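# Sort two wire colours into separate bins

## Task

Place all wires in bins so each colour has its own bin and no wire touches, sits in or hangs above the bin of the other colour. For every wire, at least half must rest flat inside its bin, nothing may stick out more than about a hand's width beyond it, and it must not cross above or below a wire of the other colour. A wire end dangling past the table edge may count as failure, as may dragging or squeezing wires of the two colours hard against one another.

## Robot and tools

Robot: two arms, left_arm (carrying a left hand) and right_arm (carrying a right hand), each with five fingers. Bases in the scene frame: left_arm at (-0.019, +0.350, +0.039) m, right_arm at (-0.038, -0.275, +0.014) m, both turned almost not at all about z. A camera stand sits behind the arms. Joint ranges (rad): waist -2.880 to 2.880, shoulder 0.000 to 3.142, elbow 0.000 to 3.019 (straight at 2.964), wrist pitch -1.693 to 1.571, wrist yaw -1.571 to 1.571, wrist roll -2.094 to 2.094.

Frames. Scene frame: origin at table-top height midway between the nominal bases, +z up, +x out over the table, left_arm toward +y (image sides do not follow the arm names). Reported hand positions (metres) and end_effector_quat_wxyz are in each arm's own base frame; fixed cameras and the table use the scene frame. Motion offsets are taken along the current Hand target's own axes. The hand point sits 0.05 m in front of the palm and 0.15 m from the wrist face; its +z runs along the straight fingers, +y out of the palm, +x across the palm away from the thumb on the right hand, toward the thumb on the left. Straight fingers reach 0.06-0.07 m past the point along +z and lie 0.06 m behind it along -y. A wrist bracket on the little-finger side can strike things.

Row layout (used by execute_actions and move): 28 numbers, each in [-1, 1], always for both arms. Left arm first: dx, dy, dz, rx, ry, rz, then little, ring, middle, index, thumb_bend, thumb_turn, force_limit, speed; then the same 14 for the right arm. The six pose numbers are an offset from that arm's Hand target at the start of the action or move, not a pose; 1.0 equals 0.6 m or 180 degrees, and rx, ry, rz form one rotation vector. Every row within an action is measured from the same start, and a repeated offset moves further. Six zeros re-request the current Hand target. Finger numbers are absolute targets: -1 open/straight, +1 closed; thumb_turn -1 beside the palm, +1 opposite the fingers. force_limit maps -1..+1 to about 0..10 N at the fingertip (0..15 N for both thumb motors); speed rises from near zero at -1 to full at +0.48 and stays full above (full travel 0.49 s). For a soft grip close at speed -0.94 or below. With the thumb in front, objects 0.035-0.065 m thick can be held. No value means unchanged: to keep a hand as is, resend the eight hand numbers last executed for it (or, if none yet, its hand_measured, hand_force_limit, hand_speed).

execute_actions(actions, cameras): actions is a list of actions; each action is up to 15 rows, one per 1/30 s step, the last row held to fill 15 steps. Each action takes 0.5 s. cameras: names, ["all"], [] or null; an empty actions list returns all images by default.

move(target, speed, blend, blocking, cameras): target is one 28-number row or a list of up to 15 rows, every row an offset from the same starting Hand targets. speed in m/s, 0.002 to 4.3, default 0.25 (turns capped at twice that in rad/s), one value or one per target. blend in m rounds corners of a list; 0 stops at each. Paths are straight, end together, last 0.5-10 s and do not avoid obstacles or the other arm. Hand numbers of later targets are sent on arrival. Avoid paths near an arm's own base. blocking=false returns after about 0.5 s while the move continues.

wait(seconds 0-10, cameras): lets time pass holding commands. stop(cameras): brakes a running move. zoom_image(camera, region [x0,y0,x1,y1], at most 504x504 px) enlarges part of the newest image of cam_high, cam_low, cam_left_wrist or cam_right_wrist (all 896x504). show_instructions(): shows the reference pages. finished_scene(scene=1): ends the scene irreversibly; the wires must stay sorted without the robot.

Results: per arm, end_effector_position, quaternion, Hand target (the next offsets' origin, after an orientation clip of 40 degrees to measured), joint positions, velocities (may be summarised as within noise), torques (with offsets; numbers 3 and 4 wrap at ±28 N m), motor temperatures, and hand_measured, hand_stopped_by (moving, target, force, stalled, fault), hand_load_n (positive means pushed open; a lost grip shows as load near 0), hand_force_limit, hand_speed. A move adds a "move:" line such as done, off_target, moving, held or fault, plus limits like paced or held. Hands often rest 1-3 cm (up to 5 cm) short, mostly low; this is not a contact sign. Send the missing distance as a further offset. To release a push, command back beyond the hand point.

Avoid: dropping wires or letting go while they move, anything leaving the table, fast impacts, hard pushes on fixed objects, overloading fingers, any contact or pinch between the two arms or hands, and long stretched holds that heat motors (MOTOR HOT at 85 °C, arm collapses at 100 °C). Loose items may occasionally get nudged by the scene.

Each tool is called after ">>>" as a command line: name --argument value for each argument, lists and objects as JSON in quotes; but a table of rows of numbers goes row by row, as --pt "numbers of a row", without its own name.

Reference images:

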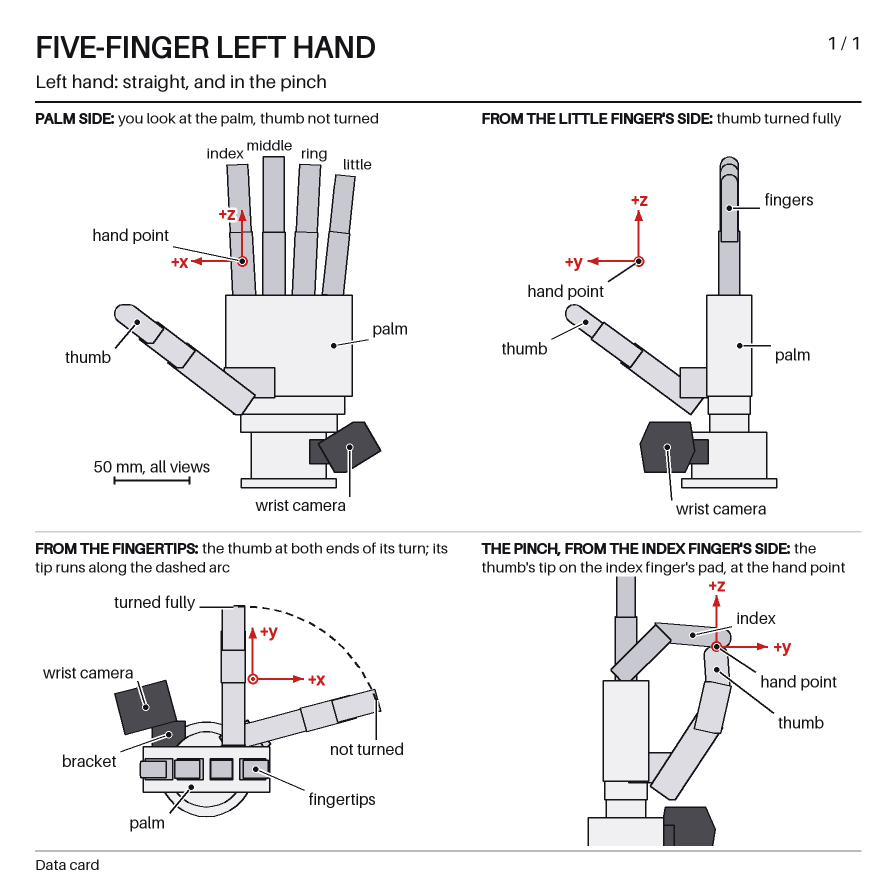

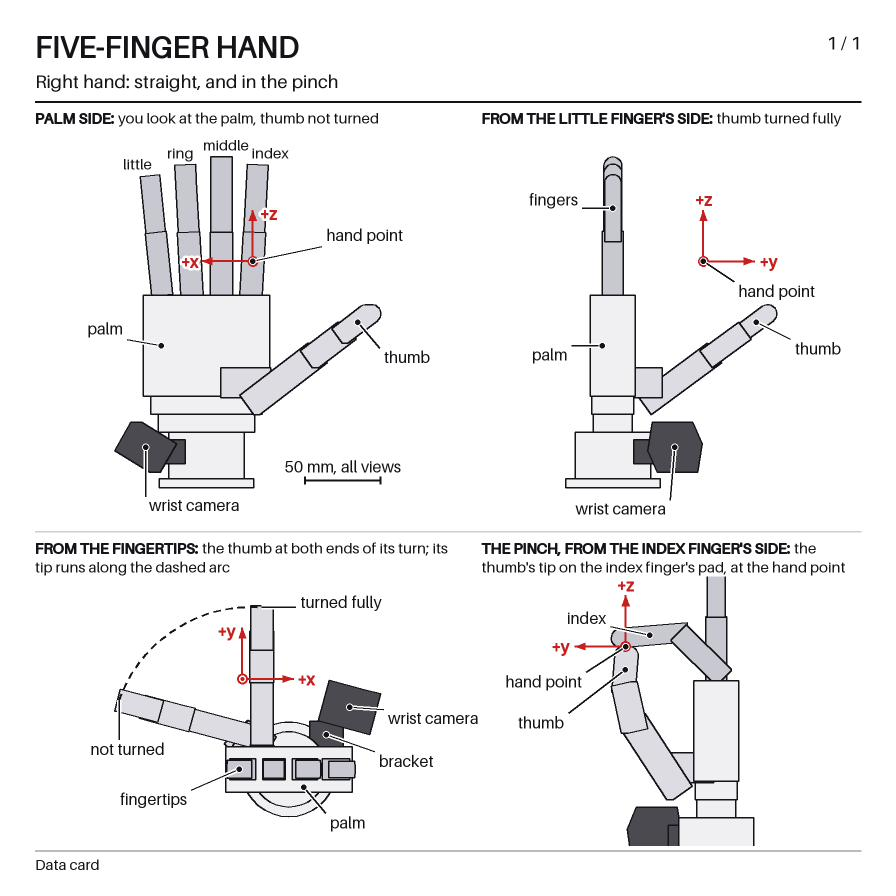

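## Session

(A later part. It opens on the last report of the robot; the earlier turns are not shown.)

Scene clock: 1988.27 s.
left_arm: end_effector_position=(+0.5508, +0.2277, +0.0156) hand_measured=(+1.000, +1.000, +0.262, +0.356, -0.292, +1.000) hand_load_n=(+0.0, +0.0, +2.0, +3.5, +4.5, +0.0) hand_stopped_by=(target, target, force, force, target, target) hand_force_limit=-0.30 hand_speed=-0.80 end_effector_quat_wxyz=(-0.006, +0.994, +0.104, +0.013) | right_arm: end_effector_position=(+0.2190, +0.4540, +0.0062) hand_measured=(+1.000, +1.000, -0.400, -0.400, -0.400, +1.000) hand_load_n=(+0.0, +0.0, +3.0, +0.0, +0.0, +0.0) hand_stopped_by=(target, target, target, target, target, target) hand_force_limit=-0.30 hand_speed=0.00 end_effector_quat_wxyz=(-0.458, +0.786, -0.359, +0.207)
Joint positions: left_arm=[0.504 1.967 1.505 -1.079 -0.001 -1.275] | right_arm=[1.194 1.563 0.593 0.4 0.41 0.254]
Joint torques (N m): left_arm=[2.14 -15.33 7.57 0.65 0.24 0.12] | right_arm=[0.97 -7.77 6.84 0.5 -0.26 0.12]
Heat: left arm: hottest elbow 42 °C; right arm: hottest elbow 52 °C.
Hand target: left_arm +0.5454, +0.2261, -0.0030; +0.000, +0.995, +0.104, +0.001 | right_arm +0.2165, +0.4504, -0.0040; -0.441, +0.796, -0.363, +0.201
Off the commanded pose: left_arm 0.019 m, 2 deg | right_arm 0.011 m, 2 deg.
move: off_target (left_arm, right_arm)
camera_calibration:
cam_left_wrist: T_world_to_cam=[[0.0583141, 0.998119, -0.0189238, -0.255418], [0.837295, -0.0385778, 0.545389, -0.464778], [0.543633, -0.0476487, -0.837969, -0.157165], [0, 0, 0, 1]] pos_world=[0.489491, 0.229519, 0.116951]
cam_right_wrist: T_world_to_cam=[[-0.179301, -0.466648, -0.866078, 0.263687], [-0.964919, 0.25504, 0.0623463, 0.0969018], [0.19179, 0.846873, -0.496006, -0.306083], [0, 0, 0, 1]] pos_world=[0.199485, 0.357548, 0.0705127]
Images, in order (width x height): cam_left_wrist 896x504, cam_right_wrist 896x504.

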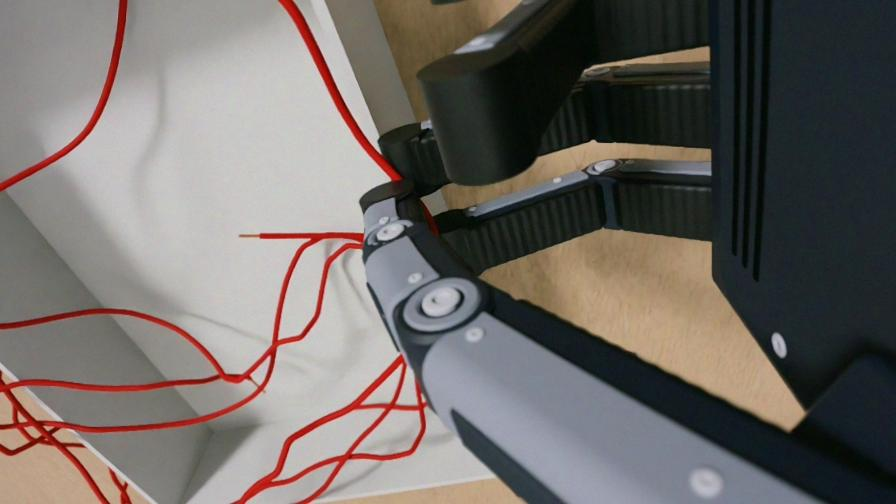

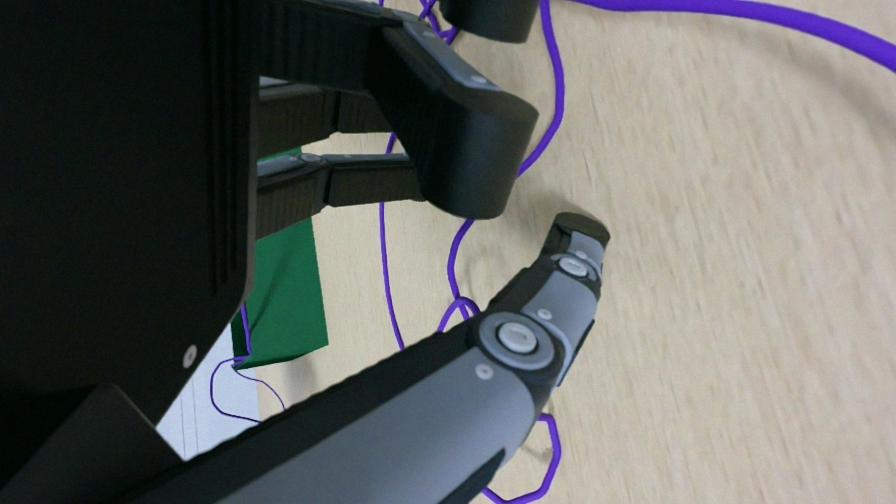

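>>> move --pt "0.056 0.0137 -0.2383 0 0 0 1 1 0.8 0.8 -0.29 1 -0.3 -0.8 0 0 0 0 0 0 1 1 0.85 0.85 -0.39 1 -0.3 -0.8" --pt "0.0953 0.1497 -0.2717 0 0 0 1 1 0.8 0.8 -0.29 1 -0.3 -0.8 0 0 0 0 0 0 1 1 0.85 0.85 -0.39 1 -0.3 -0.8" --speed 0.1 --blend '[0.03, 0]' --cameras '["all"]'

Scene clock: 2010.13 s.
left_arm: end_effector_position=(+0.6055, +0.1462, +0.1514) hand_measured=(+1.000, +1.000, +0.262, +0.356, -0.292, +1.000) hand_load_n=(+0.0, +0.0, +2.0, +4.0, +5.0, +0.5) hand_stopped_by=(target, target, force, force, target, target) hand_force_limit=-0.30 hand_speed=-0.80 end_effector_quat_wxyz=(+0.003, +0.995, +0.101, -0.010) | right_arm: end_effector_position=(+0.2194, +0.4545, +0.0069) hand_measured=(+1.000, +1.000, -0.384, +0.850, -0.390, +1.000) hand_load_n=(+0.0, +0.0, +2.5, +0.0, +0.0, +0.0) hand_stopped_by=(target, target, force, target, target, target) hand_force_limit=-0.30 hand_speed=-0.80 end_effector_quat_wxyz=(-0.458, +0.786, -0.360, +0.207)
Joint positions: left_arm=[0.341 1.944 1.843 -1.492 0.001 -1.432] | right_arm=[1.193 1.562 0.595 0.397 0.409 0.255]
Joint torques (N m): left_arm=[1.14 -15.56 13.61 -0.18 0.18 0] | right_arm=[0.97 -7.71 6.74 0.59 -0.23 0.13]
Heat: left arm: hottest elbow 42 °C; right arm: hottest elbow 50 °C.
Hand target: left_arm +0.6198, +0.1499, +0.1599; +0.000, +0.995, +0.104, +0.000 | right_arm +0.2166, +0.4505, -0.0039; -0.441, +0.796, -0.363, +0.201
Off the commanded pose: left_arm 0.017 m, 1 deg | right_arm 0.012 m, 2 deg.
move: off_target (left_arm, right_arm); blend cut to 0 m at target 1
camera_calibration:
cam_left_wrist: T_world_to_cam=[[0.0628994, 0.997, -0.0451143, -0.173321], [0.860937, -0.0313399, 0.507745, -0.597431], [0.504808, -0.0707774, -0.860325, -0.0468014], [0, 0, 0, 1]] pos_world=[0.548878, 0.150765, 0.255259]
cam_right_wrist: T_world_to_cam=[[-0.180108, -0.465732, -0.866403, 0.264366], [-0.964769, 0.255377, 0.0632797, 0.0969072], [0.191788, 0.847276, -0.495319, -0.306477], [0, 0, 0, 1]] pos_world=[0.199886, 0.358046, 0.071111]

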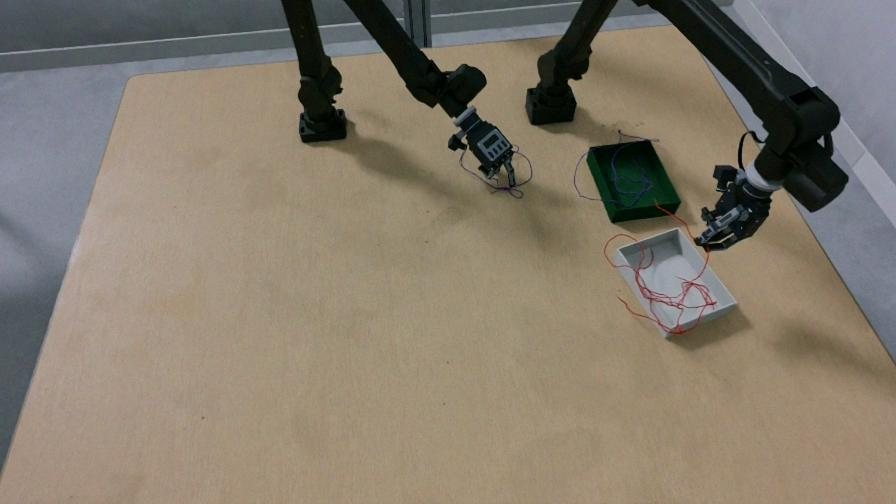

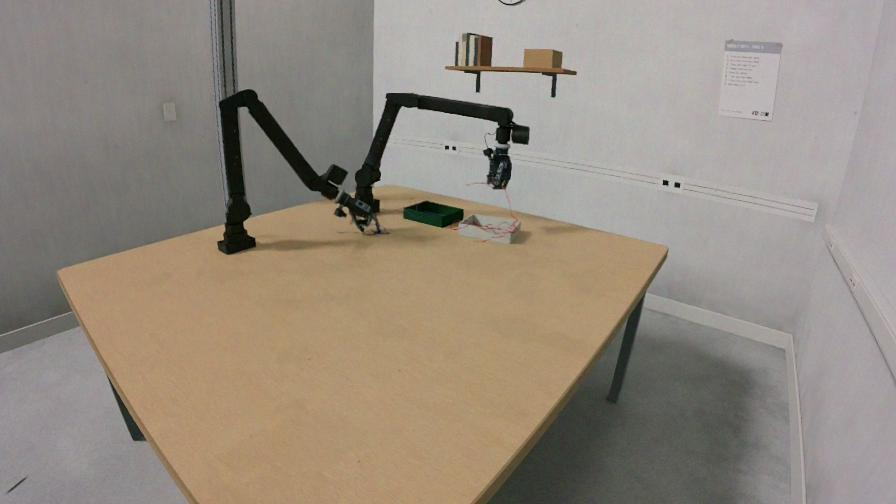

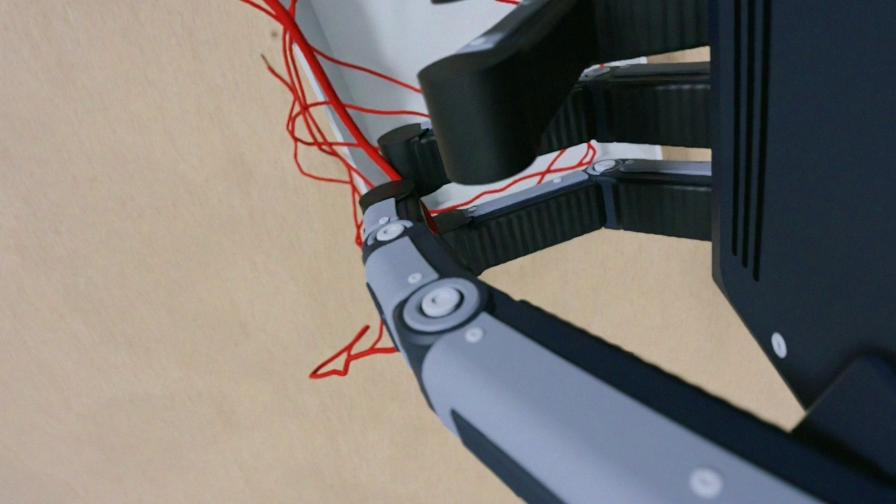

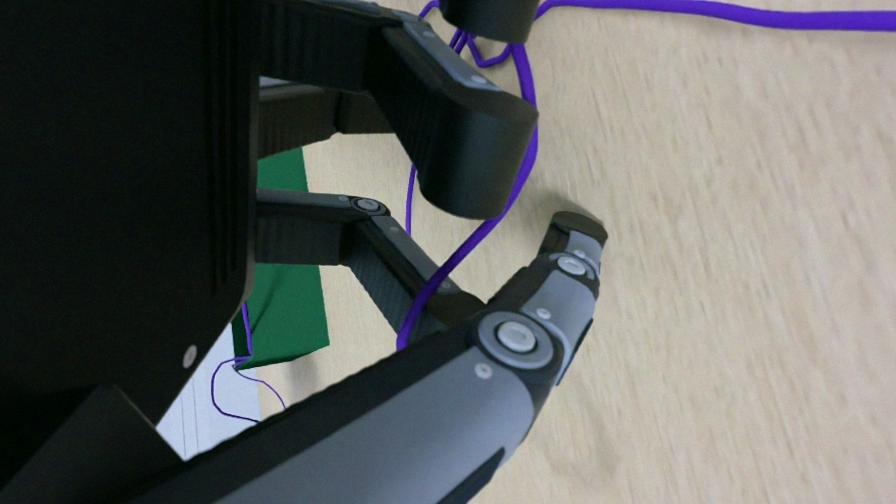

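>>> zoom_image --camera "cam_high" --region '[580, 180, 780, 350]'

>>> zoom_image --camera "cam_left_wrist" --region '[230, 0, 660, 400]'

>>> zoom_image --camera "cam_low" --region '[400, 150, 560, 260]'

Scaled by 2.520 from the camera's 896x504 image, which has a finer 1280x720 frame.

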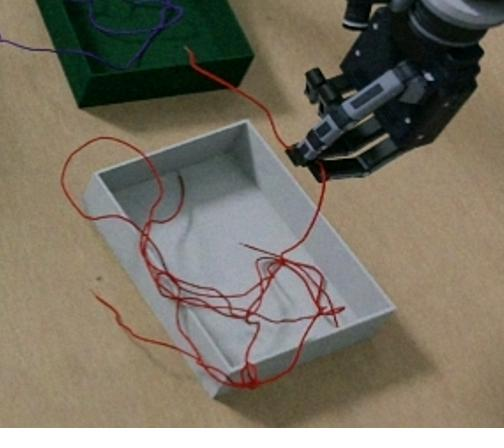

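Scaled by 1.172 from the camera's 896x504 image, which has a finer 1280x720 frame.

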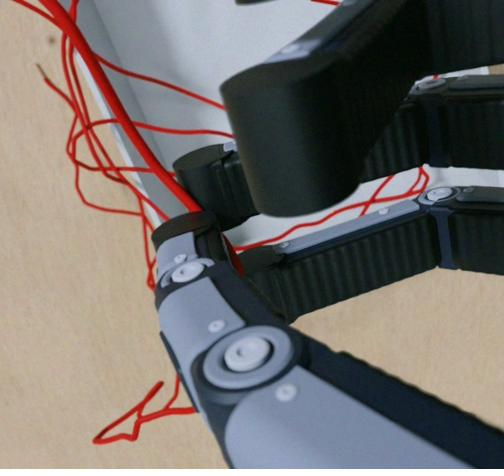

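Scaled by 3.150 from the camera's 896x504 image, which has a finer 1280x720 frame.

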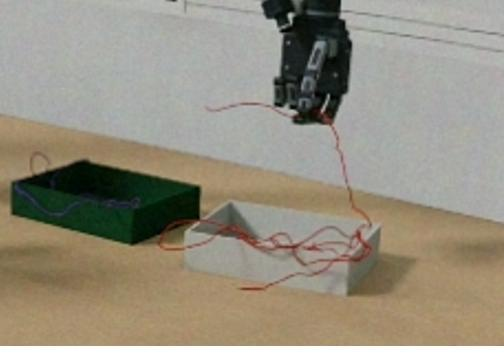

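>>> move --pt "0 -0.0377 0.1582 0 0 0 1 1 0.8 0.8 -0.29 1 -0.3 -0.8 0 -0.0141 -0.0088 0 0 0 1 1 -0.4 -0.4 -0.4 1 -0.3 -0.3" --pt "0 -0.0377 0.1582 0 0 0 1 1 -0.35 -0.35 -0.5 1 -0.3 -0.3 0 -0.0141 -0.0088 0 0 0 1 1 -0.4 -0.4 -0.4 1 -0.3 -0.3" --pt "0 -0.0377 -0.03 0 0 0 1 1 -0.35 -0.35 -0.5 1 -0.3 -0.3 0 -0.0141 -0.0088 0 0 0 1 1 -0.4 -0.4 -0.4 1 -0.3 -0.3" --speed 0.1 --cameras '["all"]'

Scene clock: 2049.43 s.
left_arm: end_effector_position=(+0.6046, +0.1631, +0.1602) hand_measured=(+1.000, +1.000, -0.350, -0.350, -0.500, +1.000) hand_load_n=(+0.0, +0.5, +0.0, +0.0, +0.0, +0.0) hand_stopped_by=(target, target, target, target, target, target) hand_force_limit=-0.30 hand_speed=-0.30 end_effector_quat_wxyz=(+0.005, +0.994, +0.105, -0.018) | right_arm: end_effector_position=(+0.2164, +0.4501, +0.0079) hand_measured=(+1.000, +1.000, -0.400, -0.400, -0.400, +1.000) hand_load_n=(+0.0, +0.0, +3.0, +0.0, +0.0, +0.0) hand_stopped_by=(target, target, force, target, target, target) hand_force_limit=-0.30 hand_speed=-0.30 end_effector_quat_wxyz=(-0.449, +0.792, -0.359, +0.204)
Joint positions: left_arm=[0.367 1.967 1.902 -1.543 0.001 -1.414] | right_arm=[1.193 1.543 0.595 0.356 0.404 0.256]
Joint torques (N m): left_arm=[2.37 -17.67 13.55 -0.2 0.16 0.2] | right_arm=[0.91 -8.29 7.38 0.8 -0.04 0.11]
Motor temperatures (°C): left_arm=[25 37 44 25 27 26] | right_arm=[29 26 49 26 28 24]
Heat: left arm: hottest elbow 44 °C; right arm: hottest elbow 49 °C.
Hand target: left_arm +0.6151, +0.1722, +0.1780; +0.000, +0.995, +0.104, +0.001 | right_arm +0.2166, +0.4505, +0.0061; -0.441, +0.796, -0.363, +0.201
Off the commanded pose: left_arm 0.022 m, 2 deg | right_arm 0.002 m, 1 deg.
move: off_target (left_arm); target 2's new numbers were sent with left_arm's hand 0.018 m and 1 deg from that target
camera_calibration:
cam_left_wrist: T_world_to_cam=[[0.0534576, 0.99723, -0.0517114, -0.182976], [0.868227, -0.0208362, 0.495729, -0.604801], [0.493279, -0.0713977, -0.866936, -0.0294056], [0, 0, 0, 1]] pos_world=[0.549391, 0.167768, 0.264863]
cam_right_wrist: T_world_to_cam=[[-0.188363, -0.482054, -0.855654, 0.271669], [-0.964998, 0.252728, 0.0700541, 0.0962338], [0.182477, 0.8389, -0.512786, -0.295798], [0, 0, 0, 1]] pos_world=[0.198014, 0.354783, 0.0740323]

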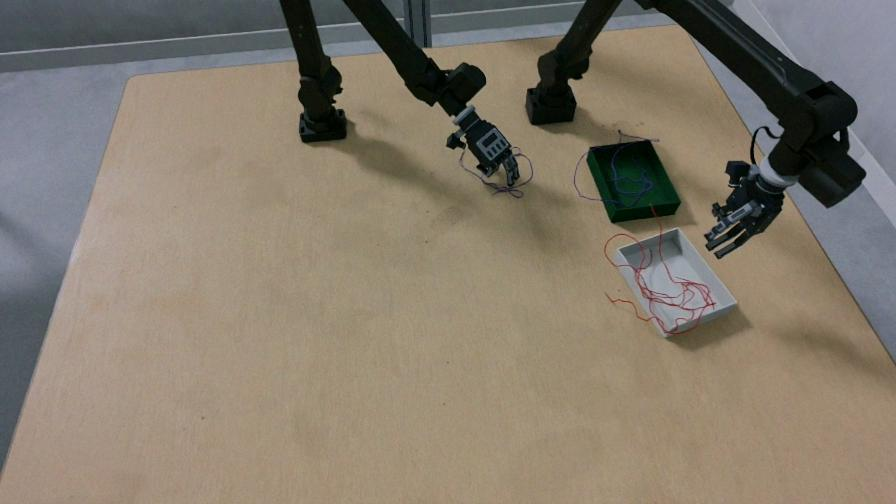

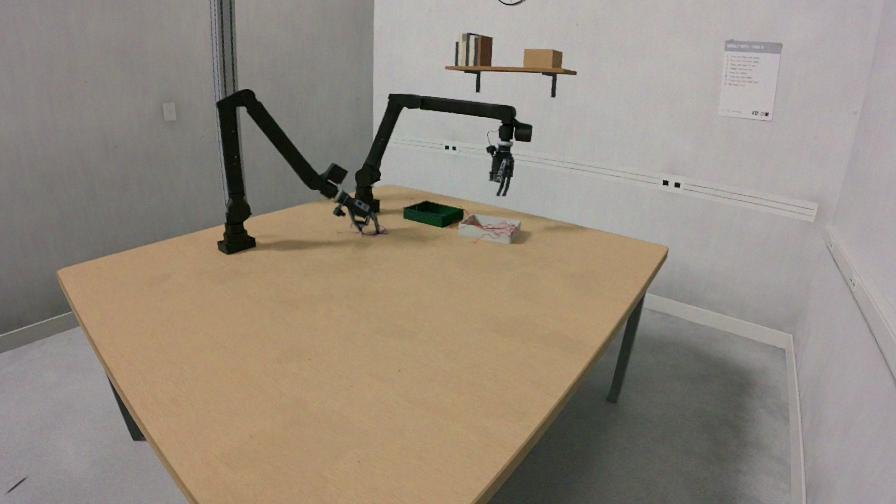

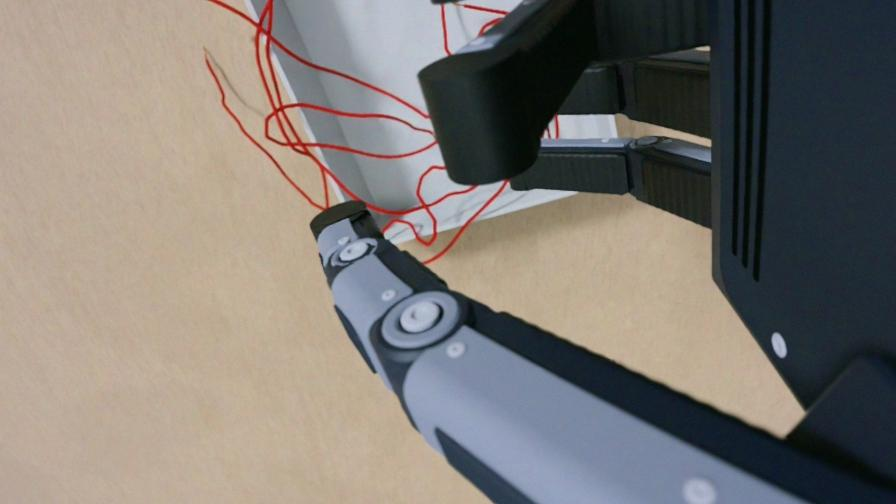

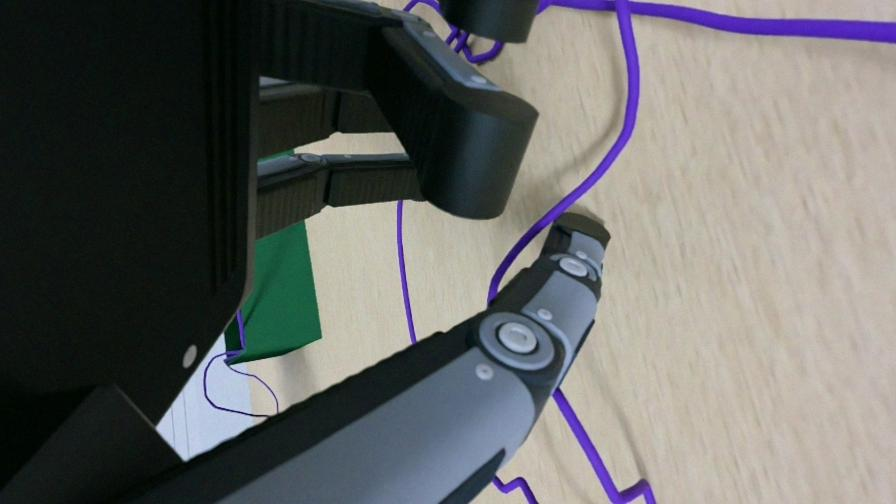

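>>> zoom_image --camera "cam_high" --region '[580, 180, 780, 350]'

>>> zoom_image --camera "cam_low" --region '[400, 150, 560, 260]'

Scaled by 2.520 from the camera's 896x504 image, which has a finer 1280x720 frame.

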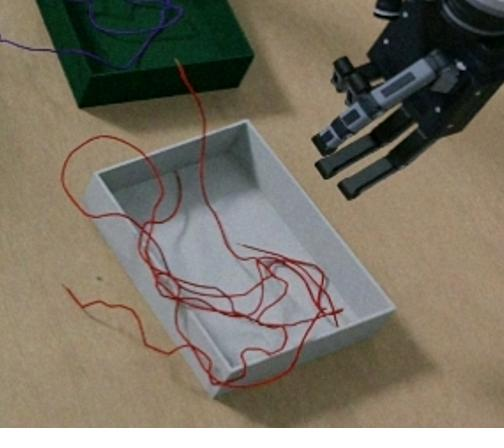

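Scaled by 3.150 from the camera's 896x504 image, which has a finer 1280x720 frame.

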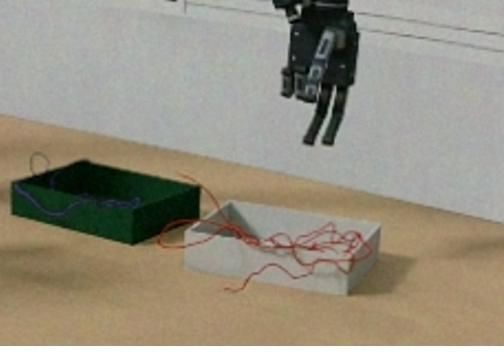

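>>> move --target '[-0.3177, 0.0265, 0.0717, 0, 0, 0.7333, 1, 1, -0.4, -0.4, -0.4, 1, -0.3, -0.3, 0, -0.0525, -0.0577, 0, 0, 0, 1, 1, -0.4, -0.4, -0.4, 1, -0.3, -0.3]' --speed 0.18 --cameras '["all"]'

Scene clock: 2128.10 s.
left_arm: end_effector_position=(+0.4330, +0.1201, +0.1364) hand_measured=(+1.000, +1.000, -0.400, -0.400, -0.400, +1.000) hand_load_n=(+0.0, +0.0, +0.0, +0.0, +0.0, +0.0) hand_stopped_by=(target, target, target, target, target, target) hand_force_limit=-0.30 hand_speed=-0.30 end_effector_quat_wxyz=(-0.001, -0.507, +0.862, +0.001) | right_arm: end_effector_position=(+0.2073, +0.4309, +0.0375) hand_measured=(+1.000, +1.000, -0.400, -0.400, -0.400, +1.000) hand_load_n=(+0.0, +0.0, -0.5, +0.0, +0.0, +0.0) hand_stopped_by=(target, target, force, target, target, target) hand_force_limit=-0.30 hand_speed=-0.30 end_effector_quat_wxyz=(-0.430, +0.802, -0.360, +0.204)
Joint positions: left_arm=[0.232 1.716 1.476 -1.333 -0.001 0.739] | right_arm=[1.197 1.404 0.595 0.171 0.407 0.263]
Joint torques (N m): left_arm=[1.32 -14.97 8.18 0.64 0.11 0.15] | right_arm=[2.02 -8.35 9.05 1.55 0.33 0.13]
Motor temperatures (°C): left_arm=[25 37 52 25 27 26] | right_arm=[29 27 49 26 28 24]
Heat: left arm: hottest elbow 52 °C; right arm: hottest elbow 49 °C.
Hand target: left_arm +0.4319, +0.1169, +0.1347; +0.000, -0.500, +0.866, +0.000 | right_arm +0.2071, +0.4422, +0.0512; -0.441, +0.796, -0.363, +0.201
Off the commanded pose: left_arm 0.004 m, 1 deg | right_arm 0.018 m, 2 deg.
move: off_target (right_arm)
camera_calibration:
cam_left_wrist: T_world_to_cam=[[0.715484, -0.697613, -0.0376647, -0.21714], [-0.57923, -0.622485, 0.526313, 0.249919], [-0.390608, -0.354752, -0.849456, 0.445889], [0, 0, 0, 1]] pos_world=[0.474288, 0.162271, 0.239049]
cam_right_wrist: T_world_to_cam=[[-0.20581, -0.514552, -0.832393, 0.302775], [-0.962888, 0.258253, 0.0784338, 0.0870968], [0.17461, 0.817644, -0.548607, -0.250669], [0, 0, 0, 1]] pos_world=[0.189948, 0.338258, 0.107678]

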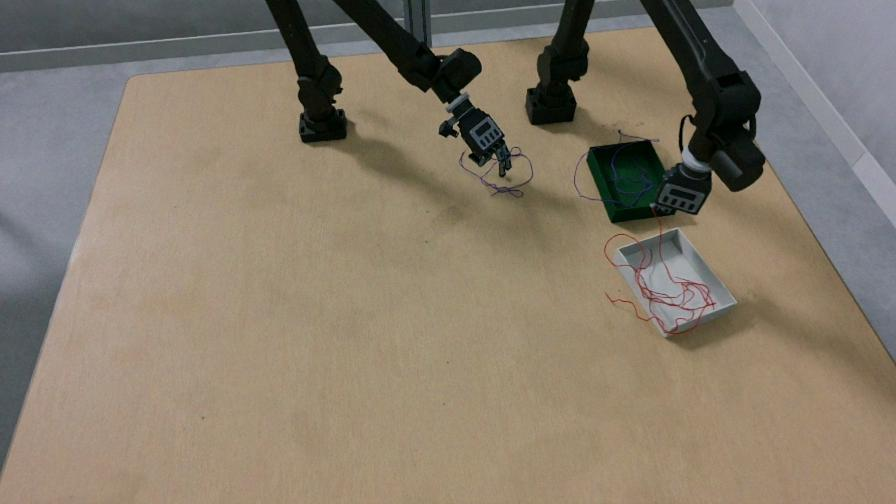

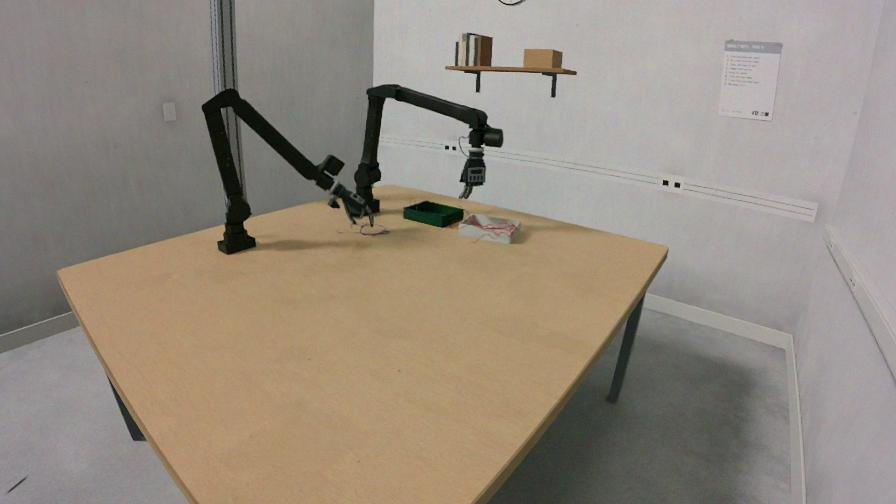

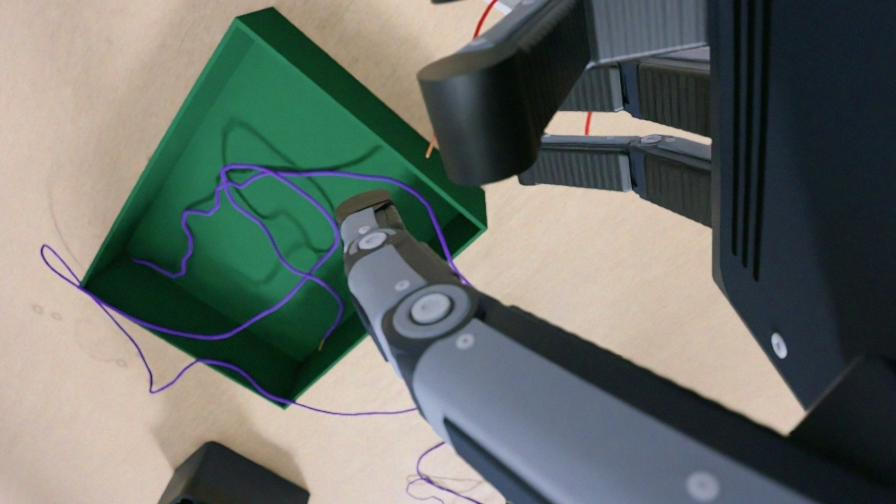

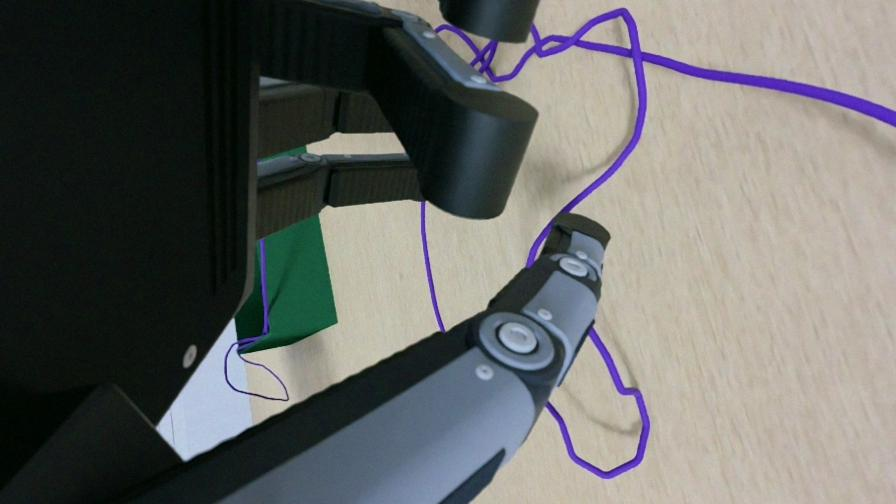

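>>> zoom_image --camera "cam_left_wrist" --region '[380, 0, 640, 220]'

>>> zoom_image --camera "cam_high" --region '[600, 150, 750, 290]'

Scaled by 1.938 from the camera's 896x504 image, which has a finer 1280x720 frame.

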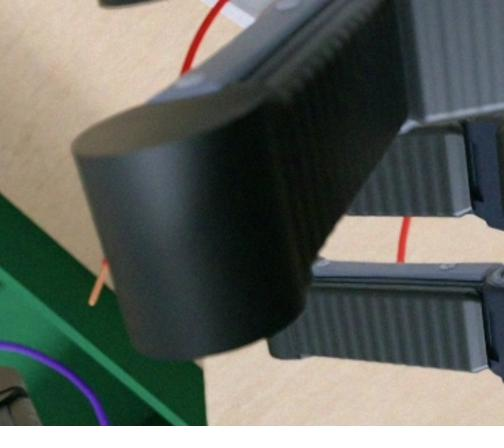

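Scaled by 3.360 from the camera's 896x504 image, which has a finer 1280x720 frame.

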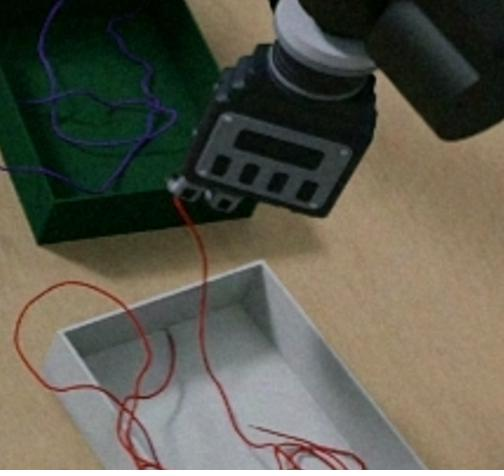

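>>> move --pt "0.0005 0.0288 0.0578 0 0 0.1667 1 1 -0.4 -0.4 -0.35 1 -0.3 -0.3 0.0037 0.0177 -0.0087 0.0111 0.0762 0.0458 1 1 -0.25 -0.35 -0.4 1 -0.3 -0.3" --pt "0.0005 0.0288 0.1545 0 0 0.1667 1 1 -0.4 -0.4 -0.35 1 -0.3 -0.3 0.0037 0.0868 0.0347 0.0111 0.0762 0.0458 1 1 -0.25 -0.35 -0.4 1 -0.3 -0.3" --speed 0.08 --blend '[0.01, 0]' --cameras '["cam_high", "cam_left_wrist", "cam_right_wrist"]'

Scene clock: 2181.53 s.
left_arm: end_effector_position=(+0.4184, +0.1289, +0.0529) hand_measured=(+1.000, +1.000, -0.400, -0.400, -0.350, +1.000) hand_load_n=(+0.0, +0.0, +0.0, +0.0, +0.0, +0.0) hand_stopped_by=(target, target, target, target, target, target) hand_force_limit=-0.30 hand_speed=-0.30 end_effector_quat_wxyz=(+0.009, -0.267, +0.964, +0.000) | right_arm: end_effector_position=(+0.2074, +0.4293, +0.0089) hand_measured=(+1.000, +1.000, -0.250, -0.350, -0.400, +1.000) hand_load_n=(+0.0, +0.0, -3.5, +0.0, +0.0, +0.0) hand_stopped_by=(target, target, target, target, target, target) hand_force_limit=-0.30 hand_speed=-0.30 end_effector_quat_wxyz=(-0.425, +0.724, -0.467, +0.278)
Joint positions: left_arm=[0.194 1.706 1.231 -1.077 -0.001 1.224] | right_arm=[1.314 1.528 0.595 0.208 0.752 0.537]
Joint torques (N m): left_arm=[1.26 -12.1 7.72 0.65 0.15 0.21] | right_arm=[2.02 -5.71 6.45 2.62 -0.25 0.13]
Motor temperatures (°C): left_arm=[25 38 45 25 27 26] | right_arm=[29 26 50 26 28 24]
Heat: left arm: hottest elbow 45 °C; right arm: hottest elbow 50 °C.
Hand target: left_arm +0.4170, +0.1253, +0.0421; +0.000, -0.259, +0.966, +0.000 | right_arm +0.2009, +0.4340, -0.0040; -0.422, +0.730, -0.465, +0.268
Off the commanded pose: left_arm 0.012 m, 1 deg | right_arm 0.015 m, 1 deg.
move: off_target (left_arm, right_arm)
camera_calibration:
cam_left_wrist: T_world_to_cam=[[0.27171, -0.961747, -0.0348788, 0.0158904], [-0.823497, -0.251102, 0.508724, 0.346148], [-0.498022, -0.109503, -0.860223, 0.386309], [0, 0, 0, 1]] pos_world=[0.473125, 0.144503, 0.156772]
cam_right_wrist: T_world_to_cam=[[-0.293384, -0.397498, -0.869437, 0.246385], [-0.850238, 0.524277, 0.0472115, -0.0474127], [0.437059, 0.75308, -0.491782, -0.29228], [0, 0, 0, 1]] pos_world=[0.159717, 0.342906, 0.0727168]
Images, in order (width x height): cam_high 896x504, cam_left_wrist 896x504, cam_right_wrist 896x504.

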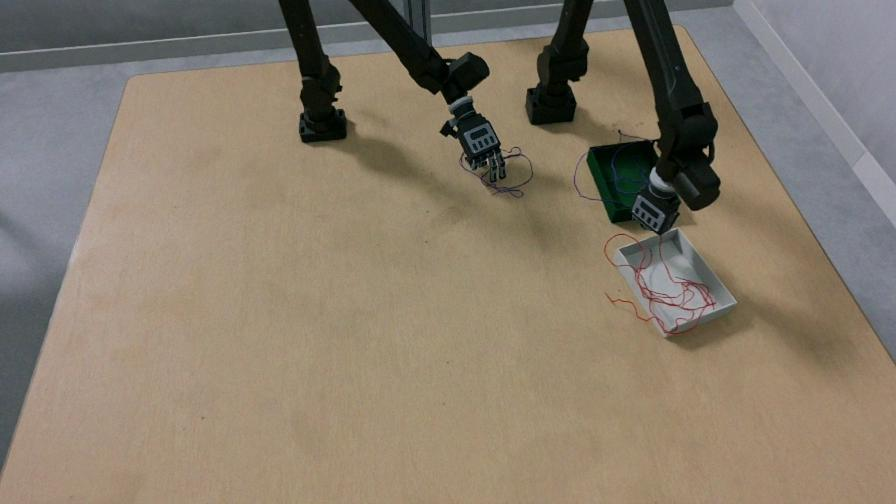

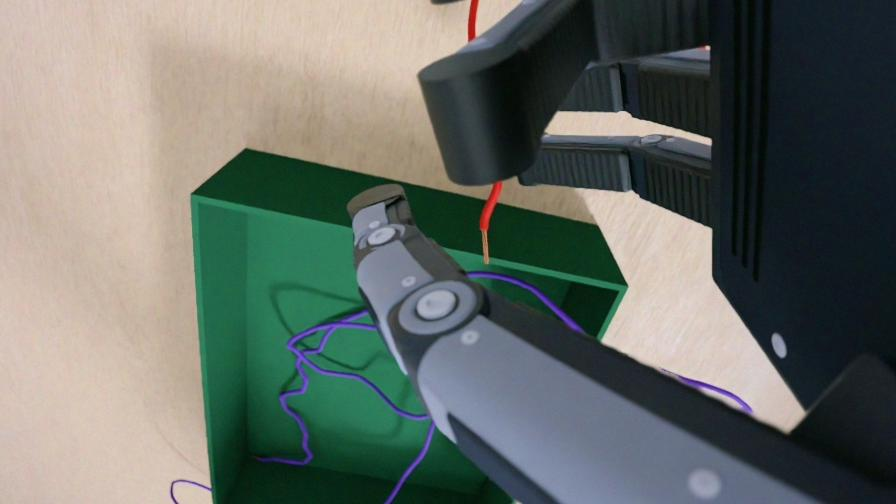

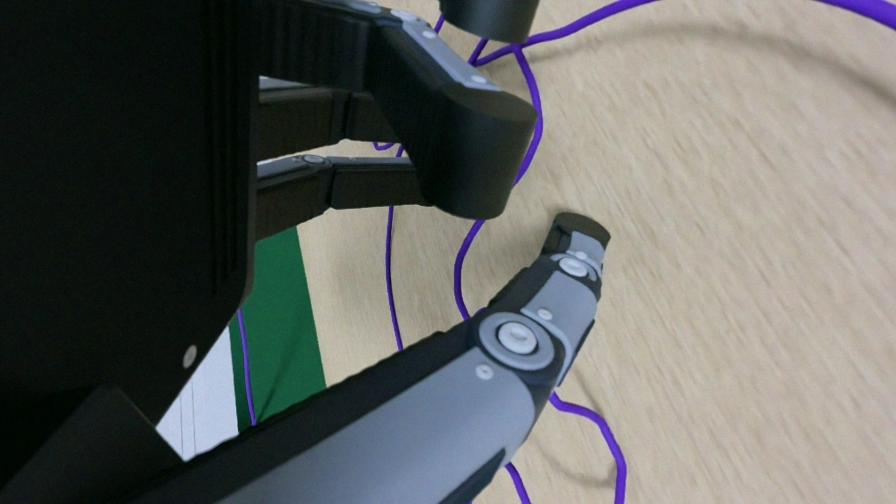

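>>> move --pt "0 -0.0067 0.01 0 0 0 1 1 -0.4 -0.4 -0.35 1 -0.3 -0.3 0 0 0 0 0 0 1 1 0.85 0.85 -0.39 1 -0.3 -0.8" --pt "0 -0.0067 0.01 0 0 0 1 1 0.8 0.8 -0.34 1 -0.3 -0.8 0 0 0 0 0 0 1 1 0.85 0.85 -0.39 1 -0.3 -0.8" --speed 0.05 --cameras '["cam_left_wrist", "cam_right_wrist"]'

Scene clock: 2224.77 s.
left_arm: end_effector_position=(+0.4225, +0.1262, +0.0496) hand_measured=(+1.000, +1.000, +0.318, +0.504, -0.342, +1.000) hand_load_n=(+0.0, +0.0, +2.0, +3.5, +4.0, -0.5) hand_stopped_by=(target, target, force, force, target, target) hand_force_limit=-0.30 hand_speed=-0.80 end_effector_quat_wxyz=(+0.013, -0.263, +0.965, -0.001) | right_arm: end_effector_position=(+0.2087, +0.4312, +0.0091) hand_measured=(+1.000, +1.000, -0.198, +0.850, -0.390, +1.000) hand_load_n=(+0.0, +0.0, +1.0, +0.0, +0.0, +0.0) hand_stopped_by=(target, target, force, target, target, target) hand_force_limit=-0.30 hand_speed=-0.80 end_effector_quat_wxyz=(-0.429, +0.721, -0.469, +0.278)
Joint positions: left_arm=[0.186 1.712 1.231 -1.063 -0.001 1.224] | right_arm=[1.312 1.533 0.595 0.224 0.754 0.537]
Joint torques (N m): left_arm=[1.03 -11.93 7.58 0.75 0.11 0.12] | right_arm=[2.08 -6.18 6.39 2 -0.31 0.13]
Heat: left arm: hottest elbow 42 °C; right arm: hottest elbow 48 °C.
Hand target: left_arm +0.4190, +0.1219, +0.0362; +0.001, -0.259, +0.966, +0.000 | right_arm +0.2010, +0.4340, -0.0041; -0.422, +0.730, -0.465, +0.268
Off the commanded pose: left_arm 0.015 m, 2 deg | right_arm 0.016 m, 2 deg.
move: off_target (left_arm, right_arm); target 2's new numbers were sent with left_arm's hand 0.015 m and 2 deg from that target
camera_calibration:
cam_left_wrist: T_world_to_cam=[[0.264302, -0.963833, -0.034213, 0.0153817], [-0.829096, -0.245191, 0.502475, 0.352449], [-0.492691, -0.104439, -0.863915, 0.382503], [0, 0, 0, 1]] pos_world=[0.476604, 0.141191, 0.153879]
cam_right_wrist: T_world_to_cam=[[-0.291647, -0.387981, -0.874307, 0.243281], [-0.848982, 0.526074, 0.0497498, -0.0483448], [0.440648, 0.756781, -0.482817, -0.296606], [0, 0, 0, 1]] pos_world=[0.160607, 0.344287, 0.0719014]
Images, in order (width x height): cam_left_wrist 896x504, cam_right_wrist 896x504.

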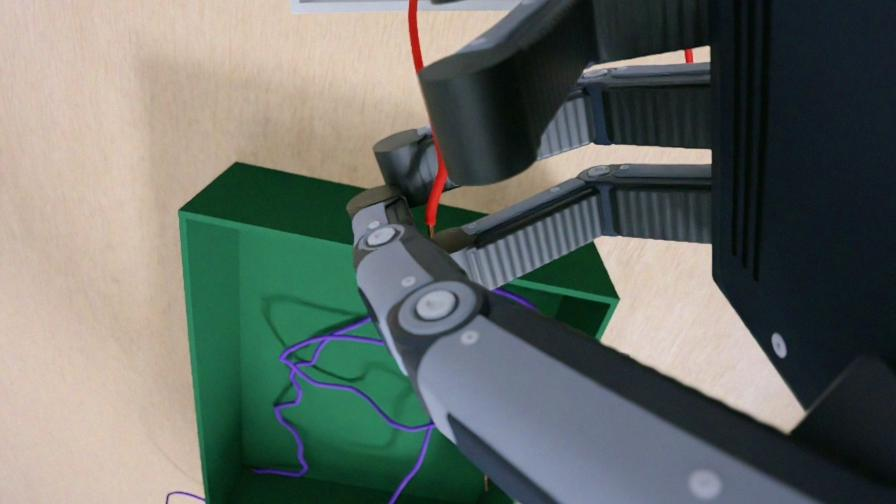

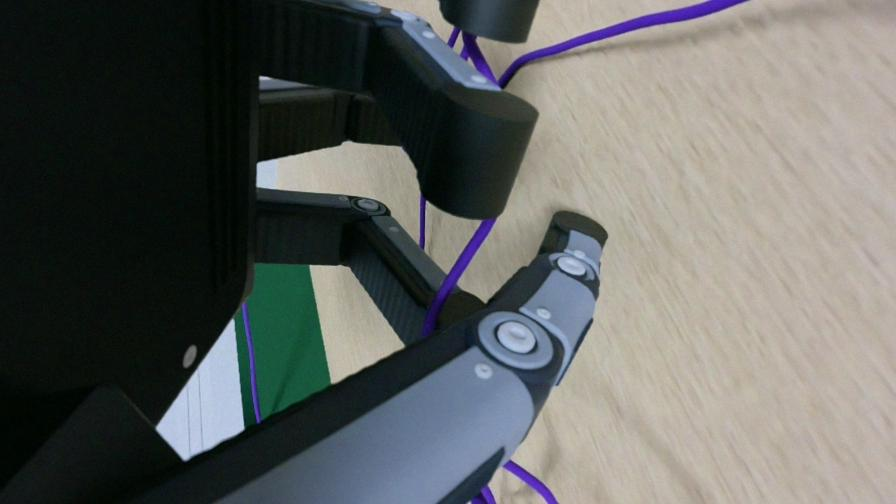

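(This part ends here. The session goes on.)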